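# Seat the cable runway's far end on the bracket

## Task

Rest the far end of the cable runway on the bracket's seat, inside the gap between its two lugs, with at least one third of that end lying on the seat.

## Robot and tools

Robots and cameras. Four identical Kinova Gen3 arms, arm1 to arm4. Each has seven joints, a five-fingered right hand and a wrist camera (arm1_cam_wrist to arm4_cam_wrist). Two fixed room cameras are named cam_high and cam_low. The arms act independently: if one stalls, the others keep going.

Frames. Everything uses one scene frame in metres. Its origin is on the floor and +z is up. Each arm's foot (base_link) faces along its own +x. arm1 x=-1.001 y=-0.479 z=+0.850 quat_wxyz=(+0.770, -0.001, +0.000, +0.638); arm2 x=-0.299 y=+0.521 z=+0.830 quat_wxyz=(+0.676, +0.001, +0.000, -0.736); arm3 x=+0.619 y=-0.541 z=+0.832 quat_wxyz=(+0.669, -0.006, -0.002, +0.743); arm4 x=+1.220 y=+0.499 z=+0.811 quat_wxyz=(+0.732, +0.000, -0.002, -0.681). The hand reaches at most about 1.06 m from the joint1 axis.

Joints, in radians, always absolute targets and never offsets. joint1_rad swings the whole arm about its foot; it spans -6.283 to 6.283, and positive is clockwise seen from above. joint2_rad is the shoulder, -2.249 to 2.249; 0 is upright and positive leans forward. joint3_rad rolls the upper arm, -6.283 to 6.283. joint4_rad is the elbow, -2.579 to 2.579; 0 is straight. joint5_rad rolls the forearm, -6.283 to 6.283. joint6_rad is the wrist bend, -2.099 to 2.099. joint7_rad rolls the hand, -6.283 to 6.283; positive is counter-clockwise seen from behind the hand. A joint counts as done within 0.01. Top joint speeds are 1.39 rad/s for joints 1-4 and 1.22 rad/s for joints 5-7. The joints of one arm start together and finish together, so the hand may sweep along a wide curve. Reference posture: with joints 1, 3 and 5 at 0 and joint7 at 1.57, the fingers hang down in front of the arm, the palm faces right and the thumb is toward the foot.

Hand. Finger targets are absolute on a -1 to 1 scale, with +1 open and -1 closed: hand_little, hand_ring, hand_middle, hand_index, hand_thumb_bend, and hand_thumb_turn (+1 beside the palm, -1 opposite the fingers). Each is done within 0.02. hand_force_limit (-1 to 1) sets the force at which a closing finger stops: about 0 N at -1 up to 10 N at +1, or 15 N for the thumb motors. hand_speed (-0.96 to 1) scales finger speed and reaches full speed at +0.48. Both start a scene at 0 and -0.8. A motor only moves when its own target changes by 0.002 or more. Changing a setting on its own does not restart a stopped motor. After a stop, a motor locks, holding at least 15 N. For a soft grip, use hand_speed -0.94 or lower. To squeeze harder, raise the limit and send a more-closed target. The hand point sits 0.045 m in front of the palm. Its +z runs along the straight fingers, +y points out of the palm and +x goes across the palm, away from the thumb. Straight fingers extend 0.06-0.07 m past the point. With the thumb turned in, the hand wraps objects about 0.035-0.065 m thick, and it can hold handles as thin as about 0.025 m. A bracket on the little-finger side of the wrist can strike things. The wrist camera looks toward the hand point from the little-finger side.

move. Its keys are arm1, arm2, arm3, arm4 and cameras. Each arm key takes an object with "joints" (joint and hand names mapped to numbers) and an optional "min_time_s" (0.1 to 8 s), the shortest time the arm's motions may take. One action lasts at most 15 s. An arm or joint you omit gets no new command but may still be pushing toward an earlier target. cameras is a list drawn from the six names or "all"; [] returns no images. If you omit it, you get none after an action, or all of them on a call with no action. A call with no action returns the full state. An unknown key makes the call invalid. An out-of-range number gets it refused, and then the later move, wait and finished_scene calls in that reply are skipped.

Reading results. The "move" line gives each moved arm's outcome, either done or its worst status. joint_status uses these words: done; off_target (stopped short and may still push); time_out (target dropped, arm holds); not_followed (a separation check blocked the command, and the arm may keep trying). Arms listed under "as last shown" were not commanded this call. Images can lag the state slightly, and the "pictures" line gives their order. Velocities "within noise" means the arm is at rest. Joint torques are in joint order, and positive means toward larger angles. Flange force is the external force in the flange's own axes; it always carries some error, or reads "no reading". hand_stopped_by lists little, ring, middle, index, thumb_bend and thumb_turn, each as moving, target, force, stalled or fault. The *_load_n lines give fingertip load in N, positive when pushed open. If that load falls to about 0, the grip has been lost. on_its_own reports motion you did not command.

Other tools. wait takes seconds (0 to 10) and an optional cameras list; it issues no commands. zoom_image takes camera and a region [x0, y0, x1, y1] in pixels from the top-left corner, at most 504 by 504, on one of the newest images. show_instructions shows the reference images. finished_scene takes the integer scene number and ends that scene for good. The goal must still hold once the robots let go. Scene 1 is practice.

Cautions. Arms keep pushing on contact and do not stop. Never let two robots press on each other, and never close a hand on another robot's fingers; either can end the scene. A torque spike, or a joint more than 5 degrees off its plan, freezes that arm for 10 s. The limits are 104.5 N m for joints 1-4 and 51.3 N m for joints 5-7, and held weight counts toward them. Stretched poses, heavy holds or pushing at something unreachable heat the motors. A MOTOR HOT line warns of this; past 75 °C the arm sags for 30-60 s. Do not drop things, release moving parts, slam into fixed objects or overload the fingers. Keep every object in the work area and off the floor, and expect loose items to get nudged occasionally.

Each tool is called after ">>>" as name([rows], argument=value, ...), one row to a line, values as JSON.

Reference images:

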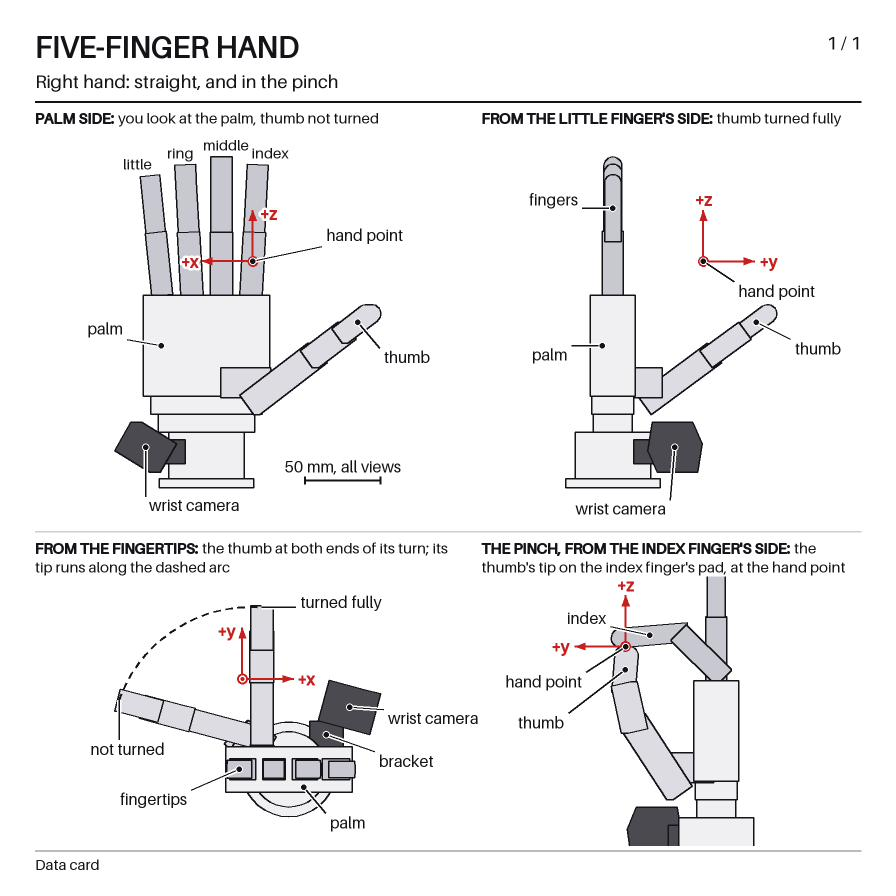

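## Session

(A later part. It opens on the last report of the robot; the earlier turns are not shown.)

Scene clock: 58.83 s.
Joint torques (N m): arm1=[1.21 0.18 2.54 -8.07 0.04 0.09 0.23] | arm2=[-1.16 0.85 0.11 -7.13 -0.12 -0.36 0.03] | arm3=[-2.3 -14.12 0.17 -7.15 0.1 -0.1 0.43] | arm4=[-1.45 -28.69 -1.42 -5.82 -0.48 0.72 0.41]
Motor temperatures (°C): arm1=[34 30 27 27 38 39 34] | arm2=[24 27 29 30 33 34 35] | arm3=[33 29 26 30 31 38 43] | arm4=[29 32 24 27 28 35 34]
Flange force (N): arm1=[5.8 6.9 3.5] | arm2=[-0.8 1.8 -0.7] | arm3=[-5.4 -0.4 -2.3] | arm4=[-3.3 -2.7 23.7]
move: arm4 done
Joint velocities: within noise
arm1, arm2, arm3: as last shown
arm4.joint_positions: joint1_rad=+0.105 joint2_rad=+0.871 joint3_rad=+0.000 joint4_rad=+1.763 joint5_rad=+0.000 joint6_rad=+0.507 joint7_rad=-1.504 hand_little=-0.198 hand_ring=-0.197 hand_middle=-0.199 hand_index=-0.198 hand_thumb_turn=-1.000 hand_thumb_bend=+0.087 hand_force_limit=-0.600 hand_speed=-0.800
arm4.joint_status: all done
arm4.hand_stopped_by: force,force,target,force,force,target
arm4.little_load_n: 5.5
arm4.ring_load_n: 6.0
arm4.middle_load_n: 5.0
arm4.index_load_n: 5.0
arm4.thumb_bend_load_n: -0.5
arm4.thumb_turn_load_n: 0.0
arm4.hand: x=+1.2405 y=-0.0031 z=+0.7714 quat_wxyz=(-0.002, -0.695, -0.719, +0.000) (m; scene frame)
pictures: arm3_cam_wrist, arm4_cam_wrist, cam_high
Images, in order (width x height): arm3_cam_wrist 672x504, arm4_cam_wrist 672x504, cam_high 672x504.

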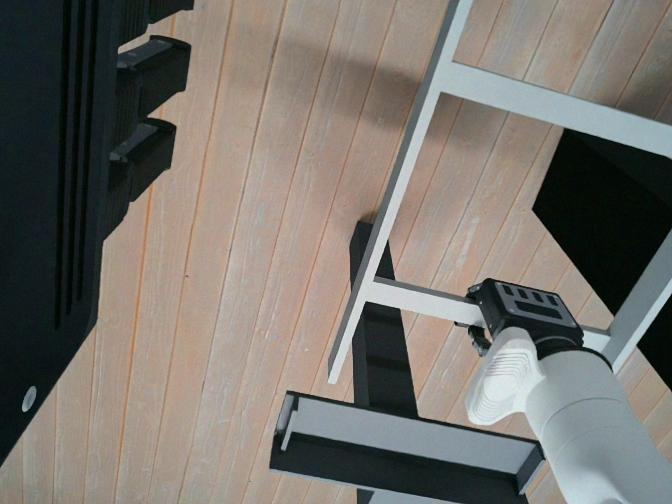

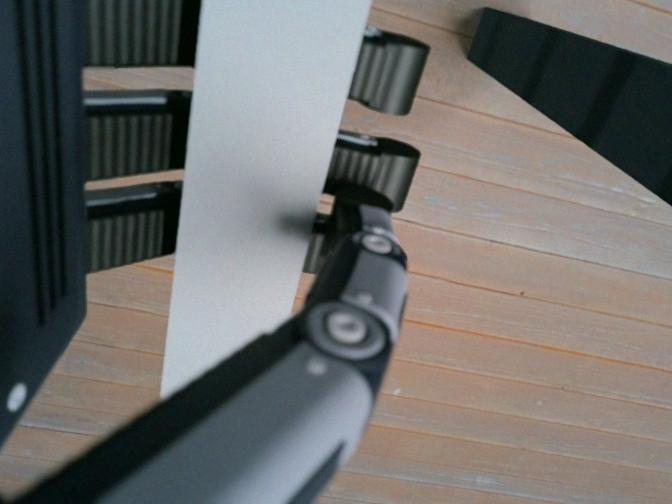

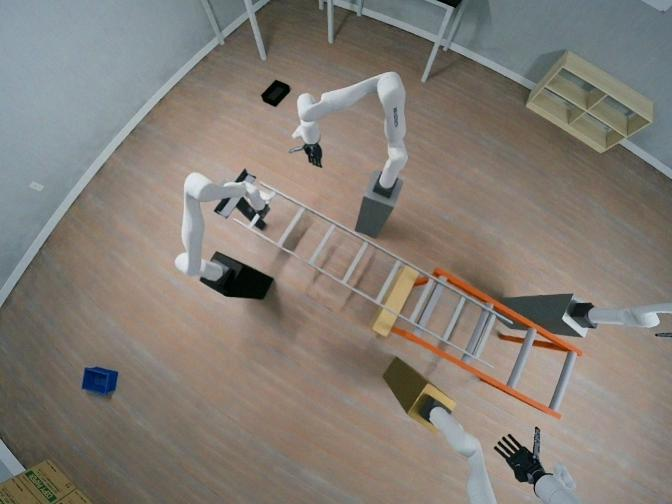

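>>> move(arm4={"joints":{"joint1_rad":-0.1401,"joint2_rad":0.8714,"joint4_rad":1.7637,"joint6_rad":0.5065,"joint7_rad":-1.7471},"min_time_s":2.4}, cameras=["arm3_cam_wrist", "cam_high", "cam_low"])

>>> zoom_image(camera="cam_high", region=[190, 150, 310, 240])

>>> zoom_image(camera="arm3_cam_wrist", region=[240, 250, 640, 504])

Scene clock: 63.47 s.
Joint torques (N m): arm1=[1.17 0.2 2.57 -8.07 0.06 0.07 0.25] | arm2=[-1.12 0.77 0.11 -7.18 -0.16 -0.32 0.02] | arm3=[-2.3 -14.12 -0.04 -7.23 0.12 -0.15 0.49] | arm4=[-1.42 -30.72 -1.62 -6.76 -0.62 0.42 0.4]
Motor temperatures (°C): arm1=[34 30 27 27 38 39 34] | arm2=[24 27 29 30 33 34 35] | arm3=[33 29 26 30 31 38 43] | arm4=[29 32 24 27 28 35 34]
Flange force (N): arm1=[6.0 7.0 3.5] | arm2=[-1.0 1.7 -0.5] | arm3=[-5.2 -0.5 -2.2] | arm4=[-3.5 -1.8 27.4]
move: arm4 done
Joint velocities: within noise
arm1, arm2, arm3: as last shown
arm2.middle_load_n: 0.5
arm4.joint_positions: joint1_rad=-0.140 joint2_rad=+0.871 joint3_rad=+0.000 joint4_rad=+1.764 joint5_rad=+0.000 joint6_rad=+0.506 joint7_rad=-1.747 hand_little=-0.198 hand_ring=-0.197 hand_middle=-0.199 hand_index=-0.198 hand_thumb_turn=-1.000 hand_thumb_bend=+0.087 hand_force_limit=-0.600 hand_speed=-0.800
arm4.joint_status: all done
arm4.hand_stopped_by: force,force,target,force,force,target
arm4.little_load_n: 6.5
arm4.ring_load_n: 7.0
arm4.middle_load_n: 5.5
arm4.index_load_n: 5.5
arm4.thumb_bend_load_n: 0.0
arm4.thumb_turn_load_n: 0.0
arm4.hand: x=+1.3566 y=+0.0014 z=+0.7714 quat_wxyz=(-0.002, -0.694, -0.720, +0.000) (m; scene frame)
pictures: arm3_cam_wrist, cam_high, cam_low
Images, in order (width x height): arm3_cam_wrist 672x504, cam_high 672x504, cam_low 672x504.

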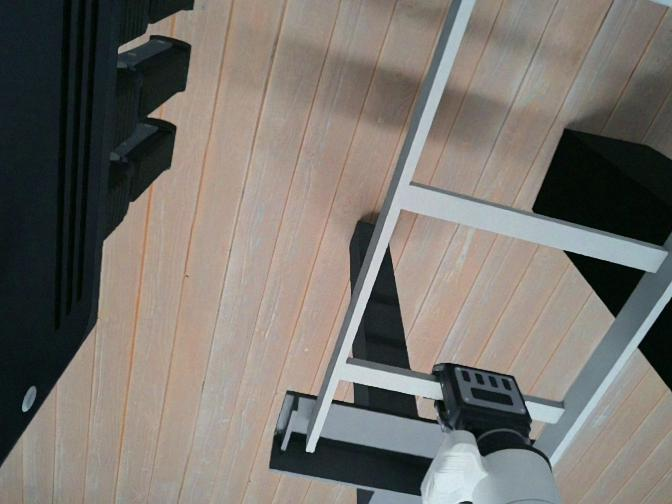

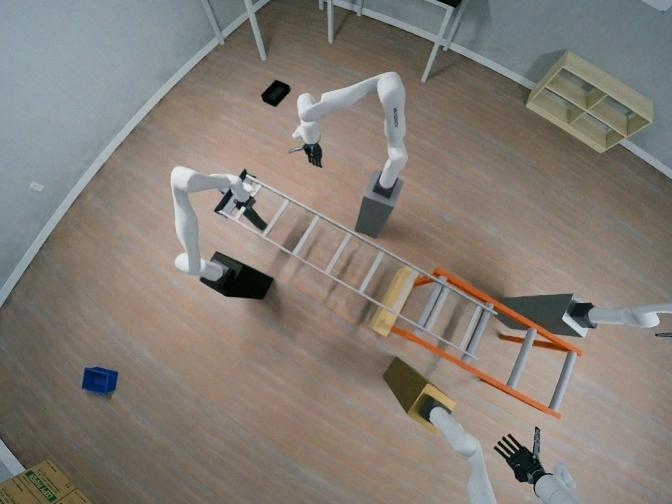

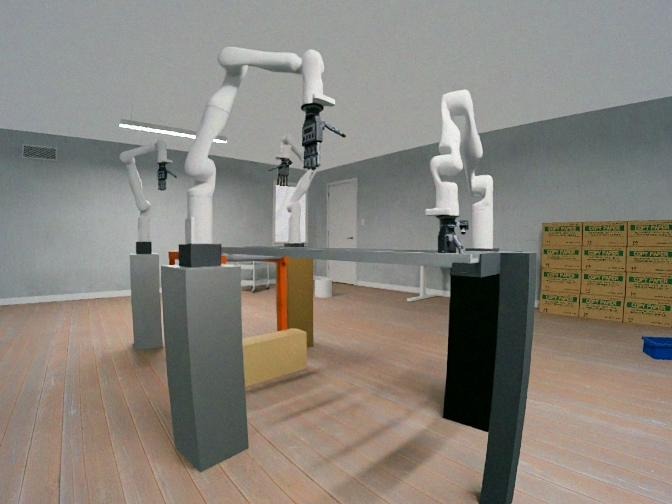

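Scaled by 4.200 from the camera's 672x504 image, which has a finer 960x720 frame.

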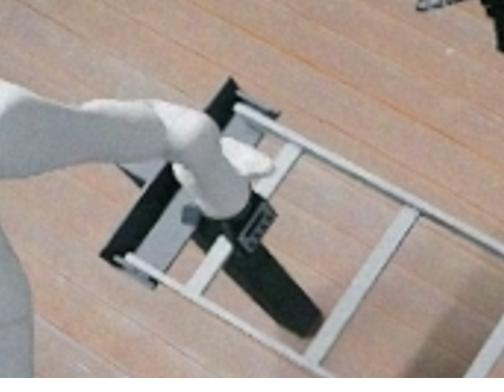

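Scaled by 1.260 from the camera's 672x504 image, which has a finer 960x720 frame.

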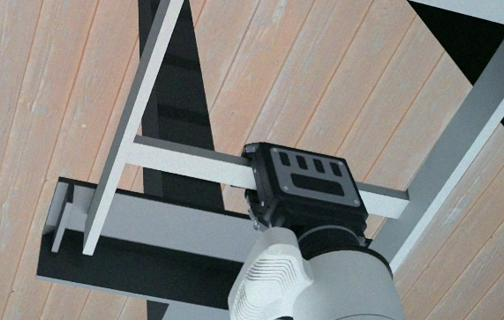

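>>> move(arm4={"joints":{"joint2_rad":0.9251,"joint4_rad":1.7605,"joint6_rad":0.456},"min_time_s":2.5})

>>> move(arm4={"joints":{"hand_speed":-0.1,"hand_thumb_bend":1}}, cameras=["arm3_cam_wrist", "cam_low"])

Scene clock: 66.67 s.
Joint torques (N m): arm1=[1.19 0.15 2.55 -8.05 0.07 0.07 0.23] | arm2=[-1.11 0.84 -0.01 -7.12 -0.14 -0.37 0.03] | arm3=[-2.19 -14.24 0.06 -7.1 0.14 -0.03 0.41] | arm4=[-1.18 -19.27 -0.68 -3.27 -0.04 0.16 0.31]
Motor temperatures (°C): arm1=[34 30 27 27 38 39 34] | arm2=[24 27 29 30 33 34 35] | arm3=[33 29 26 30 31 38 43] | arm4=[29 32 24 27 28 35 34]
Flange force (N): arm1=[5.8 7.0 3.4] | arm2=[-1.1 1.3 -0.8] | arm3=[-5.7 -0.1 -2.2] | arm4=[-1.7 -1.8 2.2]
move: arm4 done
Joint velocities: within noise
arm1, arm2, arm3: as last shown
arm2.middle_load_n: 0.0
arm4.joint_positions: joint1_rad=-0.140 joint2_rad=+0.925 joint3_rad=+0.000 joint4_rad=+1.761 joint5_rad=+0.000 joint6_rad=+0.456 joint7_rad=-1.747 hand_little=-0.198 hand_ring=-0.198 hand_middle=-0.200 hand_index=-0.198 hand_thumb_turn=-1.000 hand_thumb_bend=+0.087 hand_force_limit=-0.600 hand_speed=-0.800
arm4.joint_status: all done
arm4.hand_stopped_by: force,force,target,force,force,target
arm4.little_load_n: 0.0
arm4.ring_load_n: 0.5
arm4.middle_load_n: 0.0
arm4.index_load_n: 0.0
arm4.thumb_bend_load_n: 0.0
arm4.thumb_turn_load_n: -0.5
arm4.hand: x=+1.3567 y=+0.0014 z=+0.7464 quat_wxyz=(-0.002, -0.694, -0.720, +0.000) (m; scene frame)
pictures: none

Scene clock: 67.87 s.
Joint torques (N m): arm1=[1.23 0.14 2.57 -8.06 0.05 0.09 0.19] | arm2=[-1.16 0.77 0.03 -7.05 -0.17 -0.38 0.03] | arm3=[-2.32 -14.22 0.1 -7.15 0.09 -0.13 0.4] | arm4=[-1.32 -19.37 -0.7 -3.2 -0.01 0.14 0.37]
Motor temperatures (°C): arm1=[34 30 27 27 38 39 34] | arm2=[24 27 29 30 33 34 35] | arm3=[33 29 26 30 31 38 43] | arm4=[29 32 24 27 28 35 34]
Flange force (N): arm1=[5.7 6.9 3.5] | arm2=[-1.2 1.6 -1.1] | arm3=[-5.7 -0.3 -2.4] | arm4=[-2.2 -1.9 2.3]
move: arm4 done
Joint velocities: within noise
arm1.joint_positions: joint1_rad=+0.402 joint2_rad=-0.371 joint3_rad=-0.057 joint4_rad=+1.544 joint5_rad=-0.057 joint6_rad=+1.932 joint7_rad=-2.076 hand_little=+1.000 hand_ring=+1.000 hand_middle=+1.000 hand_index=+1.000 hand_thumb_turn=+1.000 hand_thumb_bend=+1.000 hand_force_limit=+0.000 hand_speed=-0.800
arm1.joint_status: not commanded
arm1.hand_stopped_by: target,target,target,target,target,target
arm1.little_load_n: 0.0
arm1.ring_load_n: 0.0
arm1.middle_load_n: 0.0
arm1.index_load_n: 0.0
arm1.thumb_bend_load_n: 0.0
arm1.thumb_turn_load_n: 0.0
arm1.hand: x=-0.9278 y=-0.2857 z=+1.3298 quat_wxyz=(-0.002, +0.272, -0.962, -0.023) (m; scene frame)
arm2.joint_positions: joint1_rad=-0.081 joint2_rad=-0.481 joint3_rad=-0.058 joint4_rad=+1.482 joint5_rad=-0.024 joint6_rad=+2.027 joint7_rad=-2.080 hand_little=+1.000 hand_ring=+1.000 hand_middle=+1.000 hand_index=+1.000 hand_thumb_turn=+1.000 hand_thumb_bend=+1.000 hand_force_limit=+0.000 hand_speed=-0.800
arm2.joint_status: not commanded
arm2.hand_stopped_by: target,target,target,target,target,target
arm2.little_load_n: 0.0
arm2.ring_load_n: 0.0
arm2.middle_load_n: 0.0
arm2.index_load_n: 0.0
arm2.thumb_bend_load_n: 0.0
arm2.thumb_turn_load_n: 0.0
arm2.hand: x=-0.2658 y=+0.3602 z=+1.3433 quat_wxyz=(-0.048, -0.845, -0.531, +0.029) (m; scene frame)
arm3: as last shown
arm3.ring_load_n: 0.5
arm4.joint_positions: joint1_rad=-0.140 joint2_rad=+0.925 joint3_rad=+0.000 joint4_rad=+1.761 joint5_rad=+0.000 joint6_rad=+0.456 joint7_rad=-1.747 hand_little=-0.198 hand_ring=-0.198 hand_middle=-0.200 hand_index=-0.198 hand_thumb_turn=-1.000 hand_thumb_bend=+1.000 hand_force_limit=-0.600 hand_speed=-0.100
arm4.joint_status: all done
arm4.hand_stopped_by: force,force,target,force,target,target
arm4.little_load_n: 0.0
arm4.ring_load_n: 0.5
arm4.middle_load_n: 0.0
arm4.index_load_n: 0.0
arm4.thumb_bend_load_n: 0.0
arm4.thumb_turn_load_n: 0.0
arm4.hand: x=+1.3567 y=+0.0014 z=+0.7464 quat_wxyz=(-0.002, -0.694, -0.720, +0.000) (m; scene frame)
pictures: arm3_cam_wrist, cam_low
Images, in order (width x height): arm3_cam_wrist 672x504, cam_low 672x504.

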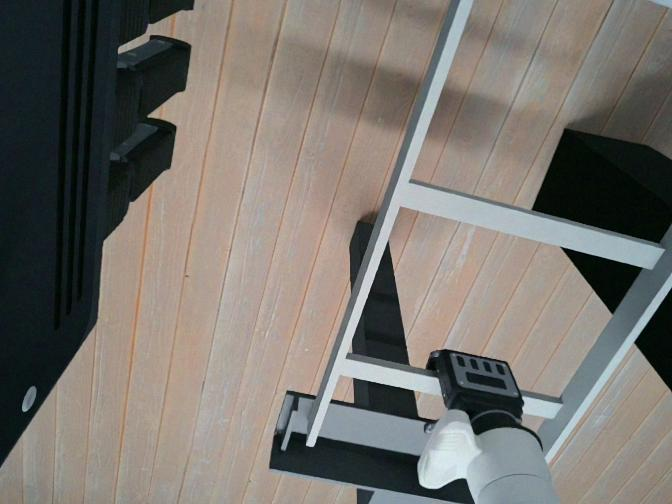

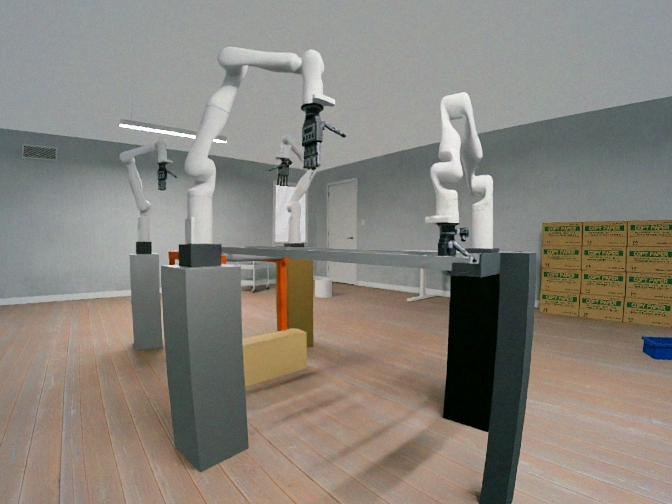

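>>> move(arm4={"joints":{"hand_little":1,"hand_ring":1,"hand_middle":1,"hand_index":1}})

>>> move(arm4={"joints":{"joint2_rad":0.7153,"joint4_rad":1.7425,"joint6_rad":0.6838},"min_time_s":1.5})

>>> move(arm4={"joints":{"joint2_rad":0.35,"joint4_rad":1.6724,"joint6_rad":1.1192},"min_time_s":1.5}, cameras=["arm3_cam_wrist", "arm4_cam_wrist", "cam_high", "arm2_cam_wrist"])

>>> zoom_image(camera="cam_high", region=[190, 150, 310, 240])

Scene clock: 69.73 s.
Joint torques (N m): arm1=[1.19 0.2 2.54 -8.03 0.05 0.11 0.22] | arm2=[-1.13 0.8 0.04 -7.19 -0.17 -0.38 0] | arm3=[-2.24 -14.11 0.02 -7.21 0.14 -0.12 0.42] | arm4=[-1.27 -19.2 -0.64 -3.3 -0.08 0.13 0.3]
Motor temperatures (°C): arm1=[34 30 27 27 38 39 34] | arm2=[24 27 29 30 33 34 35] | arm3=[33 29 26 30 31 38 43] | arm4=[29 32 24 27 28 35 34]
Flange force (N): arm1=[5.8 6.9 3.4] | arm2=[-1.0 1.4 -0.6] | arm3=[-5.3 -0.5 -2.2] | arm4=[-1.6 -2.0 2.0]
move: arm4 done
Joint velocities: within noise
arm1, arm2, arm3: as last shown
arm2.little_load_n: 0.5
arm2.index_load_n: 0.5
arm3.ring_load_n: 0.0
arm3.thumb_bend_load_n: -0.5
arm4.joint_positions: joint1_rad=-0.140 joint2_rad=+0.925 joint3_rad=+0.000 joint4_rad=+1.761 joint5_rad=+0.000 joint6_rad=+0.456 joint7_rad=-1.747 hand_little=+1.000 hand_ring=+1.000 hand_middle=+1.000 hand_index=+1.000 hand_thumb_turn=-1.000 hand_thumb_bend=+1.000 hand_force_limit=-0.600 hand_speed=-0.100
arm4.joint_status: all done
arm4.hand_stopped_by: target,target,target,target,target,target
arm4.little_load_n: 0.0
arm4.ring_load_n: 0.0
arm4.middle_load_n: 0.0
arm4.index_load_n: 0.0
arm4.thumb_bend_load_n: 0.0
arm4.thumb_turn_load_n: 0.0
arm4.hand: x=+1.3567 y=+0.0013 z=+0.7464 quat_wxyz=(-0.002, -0.694, -0.720, +0.000) (m; scene frame)
pictures: none

Scene clock: 71.60 s.
Joint torques (N m): arm1=[1.22 0.2 2.55 -8.08 0.03 0.08 0.22] | arm2=[-1.22 0.88 0.02 -7.13 -0.2 -0.32 0.05] | arm3=[-2.2 -14.09 -0.03 -7.11 0.12 -0.07 0.49] | arm4=[-1.26 -18.06 -0.74 -4.75 0 0.18 0.25]
Motor temperatures (°C): arm1=[34 30 27 27 38 39 34] | arm2=[24 27 29 30 33 34 35] | arm3=[33 29 26 30 31 38 43] | arm4=[29 32 24 27 28 35 34]
Flange force (N): arm1=[5.9 6.8 3.6] | arm2=[-0.9 1.5 -0.5] | arm3=[-5.3 -0.2 -2.4] | arm4=[-2.2 -1.9 1.7]
move: arm4 done
Joint velocities: within noise
arm1, arm2, arm3: as last shown
arm2.little_load_n: 0.0
arm2.index_load_n: 0.0
arm3.thumb_bend_load_n: 0.0
arm4.joint_positions: joint1_rad=-0.140 joint2_rad=+0.715 joint3_rad=+0.000 joint4_rad=+1.743 joint5_rad=+0.000 joint6_rad=+0.684 joint7_rad=-1.747 hand_little=+1.000 hand_ring=+1.000 hand_middle=+1.000 hand_index=+1.000 hand_thumb_turn=-1.000 hand_thumb_bend=+1.000 hand_force_limit=-0.600 hand_speed=-0.100
arm4.joint_status: all done
arm4.hand_stopped_by: target,target,target,target,target,target
arm4.little_load_n: 0.0
arm4.ring_load_n: 0.0
arm4.middle_load_n: 0.0
arm4.index_load_n: 0.0
arm4.thumb_bend_load_n: 0.0
arm4.thumb_turn_load_n: 0.0
arm4.hand: x=+1.3564 y=+0.0015 z=+0.8494 quat_wxyz=(-0.002, -0.694, -0.720, +0.000) (m; scene frame)
pictures: none

Scene clock: 73.47 s.
Joint torques (N m): arm1=[1.21 0.2 2.5 -8.03 0.07 0.09 0.2] | arm2=[-1.24 0.77 0.04 -7.12 -0.11 -0.4 0.06] | arm3=[-2.33 -14.13 0.04 -7.19 0.14 -0.13 0.43] | arm4=[-1.21 -14.28 -0.97 -6.92 -0.05 0.2 0.24]
Motor temperatures (°C): arm1=[34 30 27 27 38 39 34] | arm2=[24 27 29 30 33 34 35] | arm3=[33 29 26 30 31 38 43] | arm4=[29 32 24 27 28 35 34]
Flange force (N): arm1=[5.7 6.7 3.4] | arm2=[-1.0 1.8 -0.9] | arm3=[-5.4 -0.5 -2.3] | arm4=[-2.6 -2.1 0.9]
move: arm4 done
Joint velocities: within noise
arm1, arm2: as last shown
arm3.joint_positions: joint1_rad=+0.979 joint2_rad=+0.303 joint3_rad=+0.000 joint4_rad=+1.427 joint5_rad=+0.000 joint6_rad=+1.411 joint7_rad=+4.016 hand_little=+1.000 hand_ring=+1.000 hand_middle=+1.000 hand_index=+1.000 hand_thumb_turn=+1.000 hand_thumb_bend=+1.000 hand_force_limit=-0.600 hand_speed=+0.000
arm3.joint_status: not commanded
arm3.hand_stopped_by: target,target,target,target,target,target
arm3.little_load_n: 0.0
arm3.ring_load_n: 0.0
arm3.middle_load_n: 0.0
arm3.index_load_n: 0.0
arm3.thumb_bend_load_n: 0.0
arm3.thumb_turn_load_n: 0.0
arm3.hand: x=+0.9965 y=-0.2186 z=+1.1494 quat_wxyz=(+0.006, +0.000, +1.000, -0.003) (m; scene frame)
arm4.joint_positions: joint1_rad=-0.140 joint2_rad=+0.350 joint3_rad=+0.000 joint4_rad=+1.672 joint5_rad=+0.000 joint6_rad=+1.119 joint7_rad=-1.747 hand_little=+1.000 hand_ring=+1.000 hand_middle=+1.000 hand_index=+1.000 hand_thumb_turn=-1.000 hand_thumb_bend=+1.000 hand_force_limit=-0.600 hand_speed=-0.100
arm4.joint_status: all done
arm4.hand_stopped_by: target,target,target,target,target,target
arm4.little_load_n: 0.0
arm4.ring_load_n: 0.0
arm4.middle_load_n: 0.5
arm4.index_load_n: 0.0
arm4.thumb_bend_load_n: 0.0
arm4.thumb_turn_load_n: 0.0
arm4.hand: x=+1.3459 y=+0.0482 z=+1.0334 quat_wxyz=(-0.002, -0.694, -0.720, +0.000) (m; scene frame)
pictures: arm2_cam_wrist, arm3_cam_wrist, arm4_cam_wrist, cam_high
Images, in order (width x height): arm2_cam_wrist 672x504, arm3_cam_wrist 672x504, arm4_cam_wrist 672x504, cam_high 672x504.

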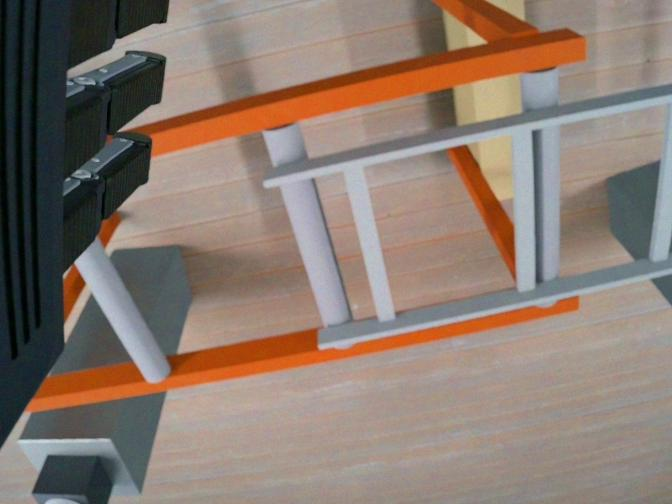

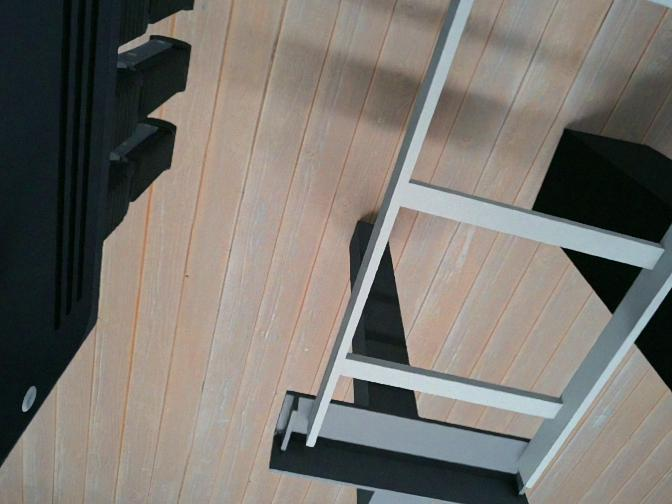

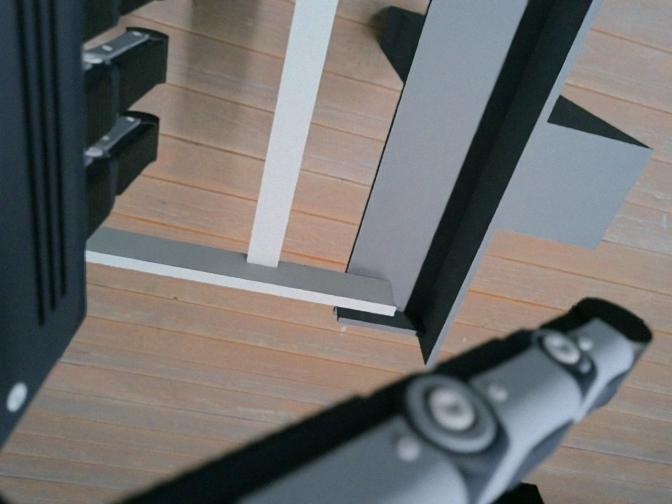

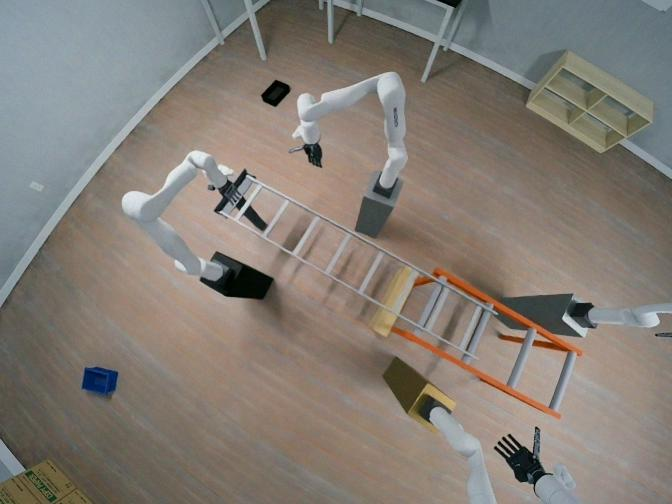

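Scaled by 4.200 from the camera's 672x504 image, which has a finer 960x720 frame.

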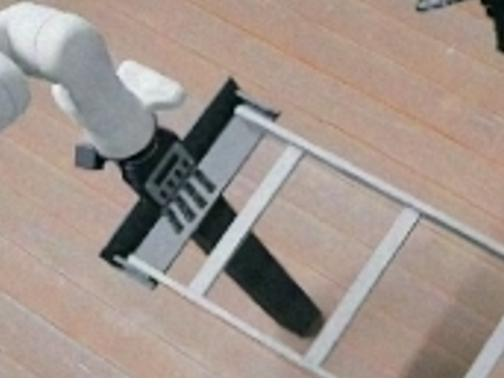

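>>> zoom_image(camera="arm3_cam_wrist", region=[440, 364, 600, 504])

>>> zoom_image(camera="arm3_cam_wrist", region=[250, 364, 410, 504])

>>> zoom_image(camera="cam_high", region=[205, 195, 245, 225])

Scaled by 3.150 from the camera's 672x504 image, which has a finer 960x720 frame.

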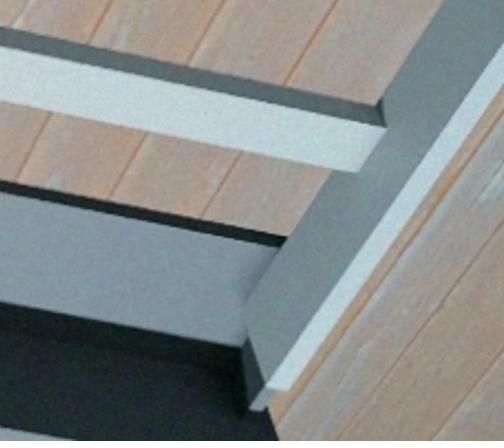

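Scaled by 3.150 from the camera's 672x504 image, which has a finer 960x720 frame.

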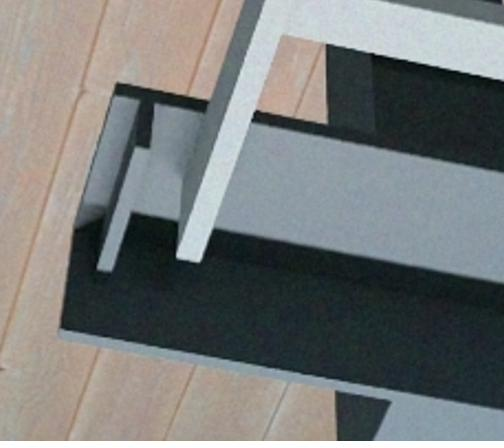

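Scaled by 12.600 from the camera's 672x504 image, which has a finer 960x720 frame.

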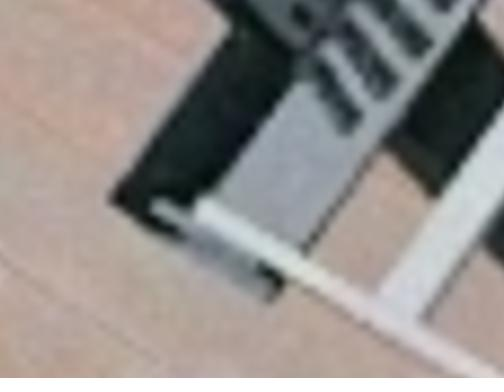

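>>> finished_scene(scene=2)

The scene is finished: the task was done.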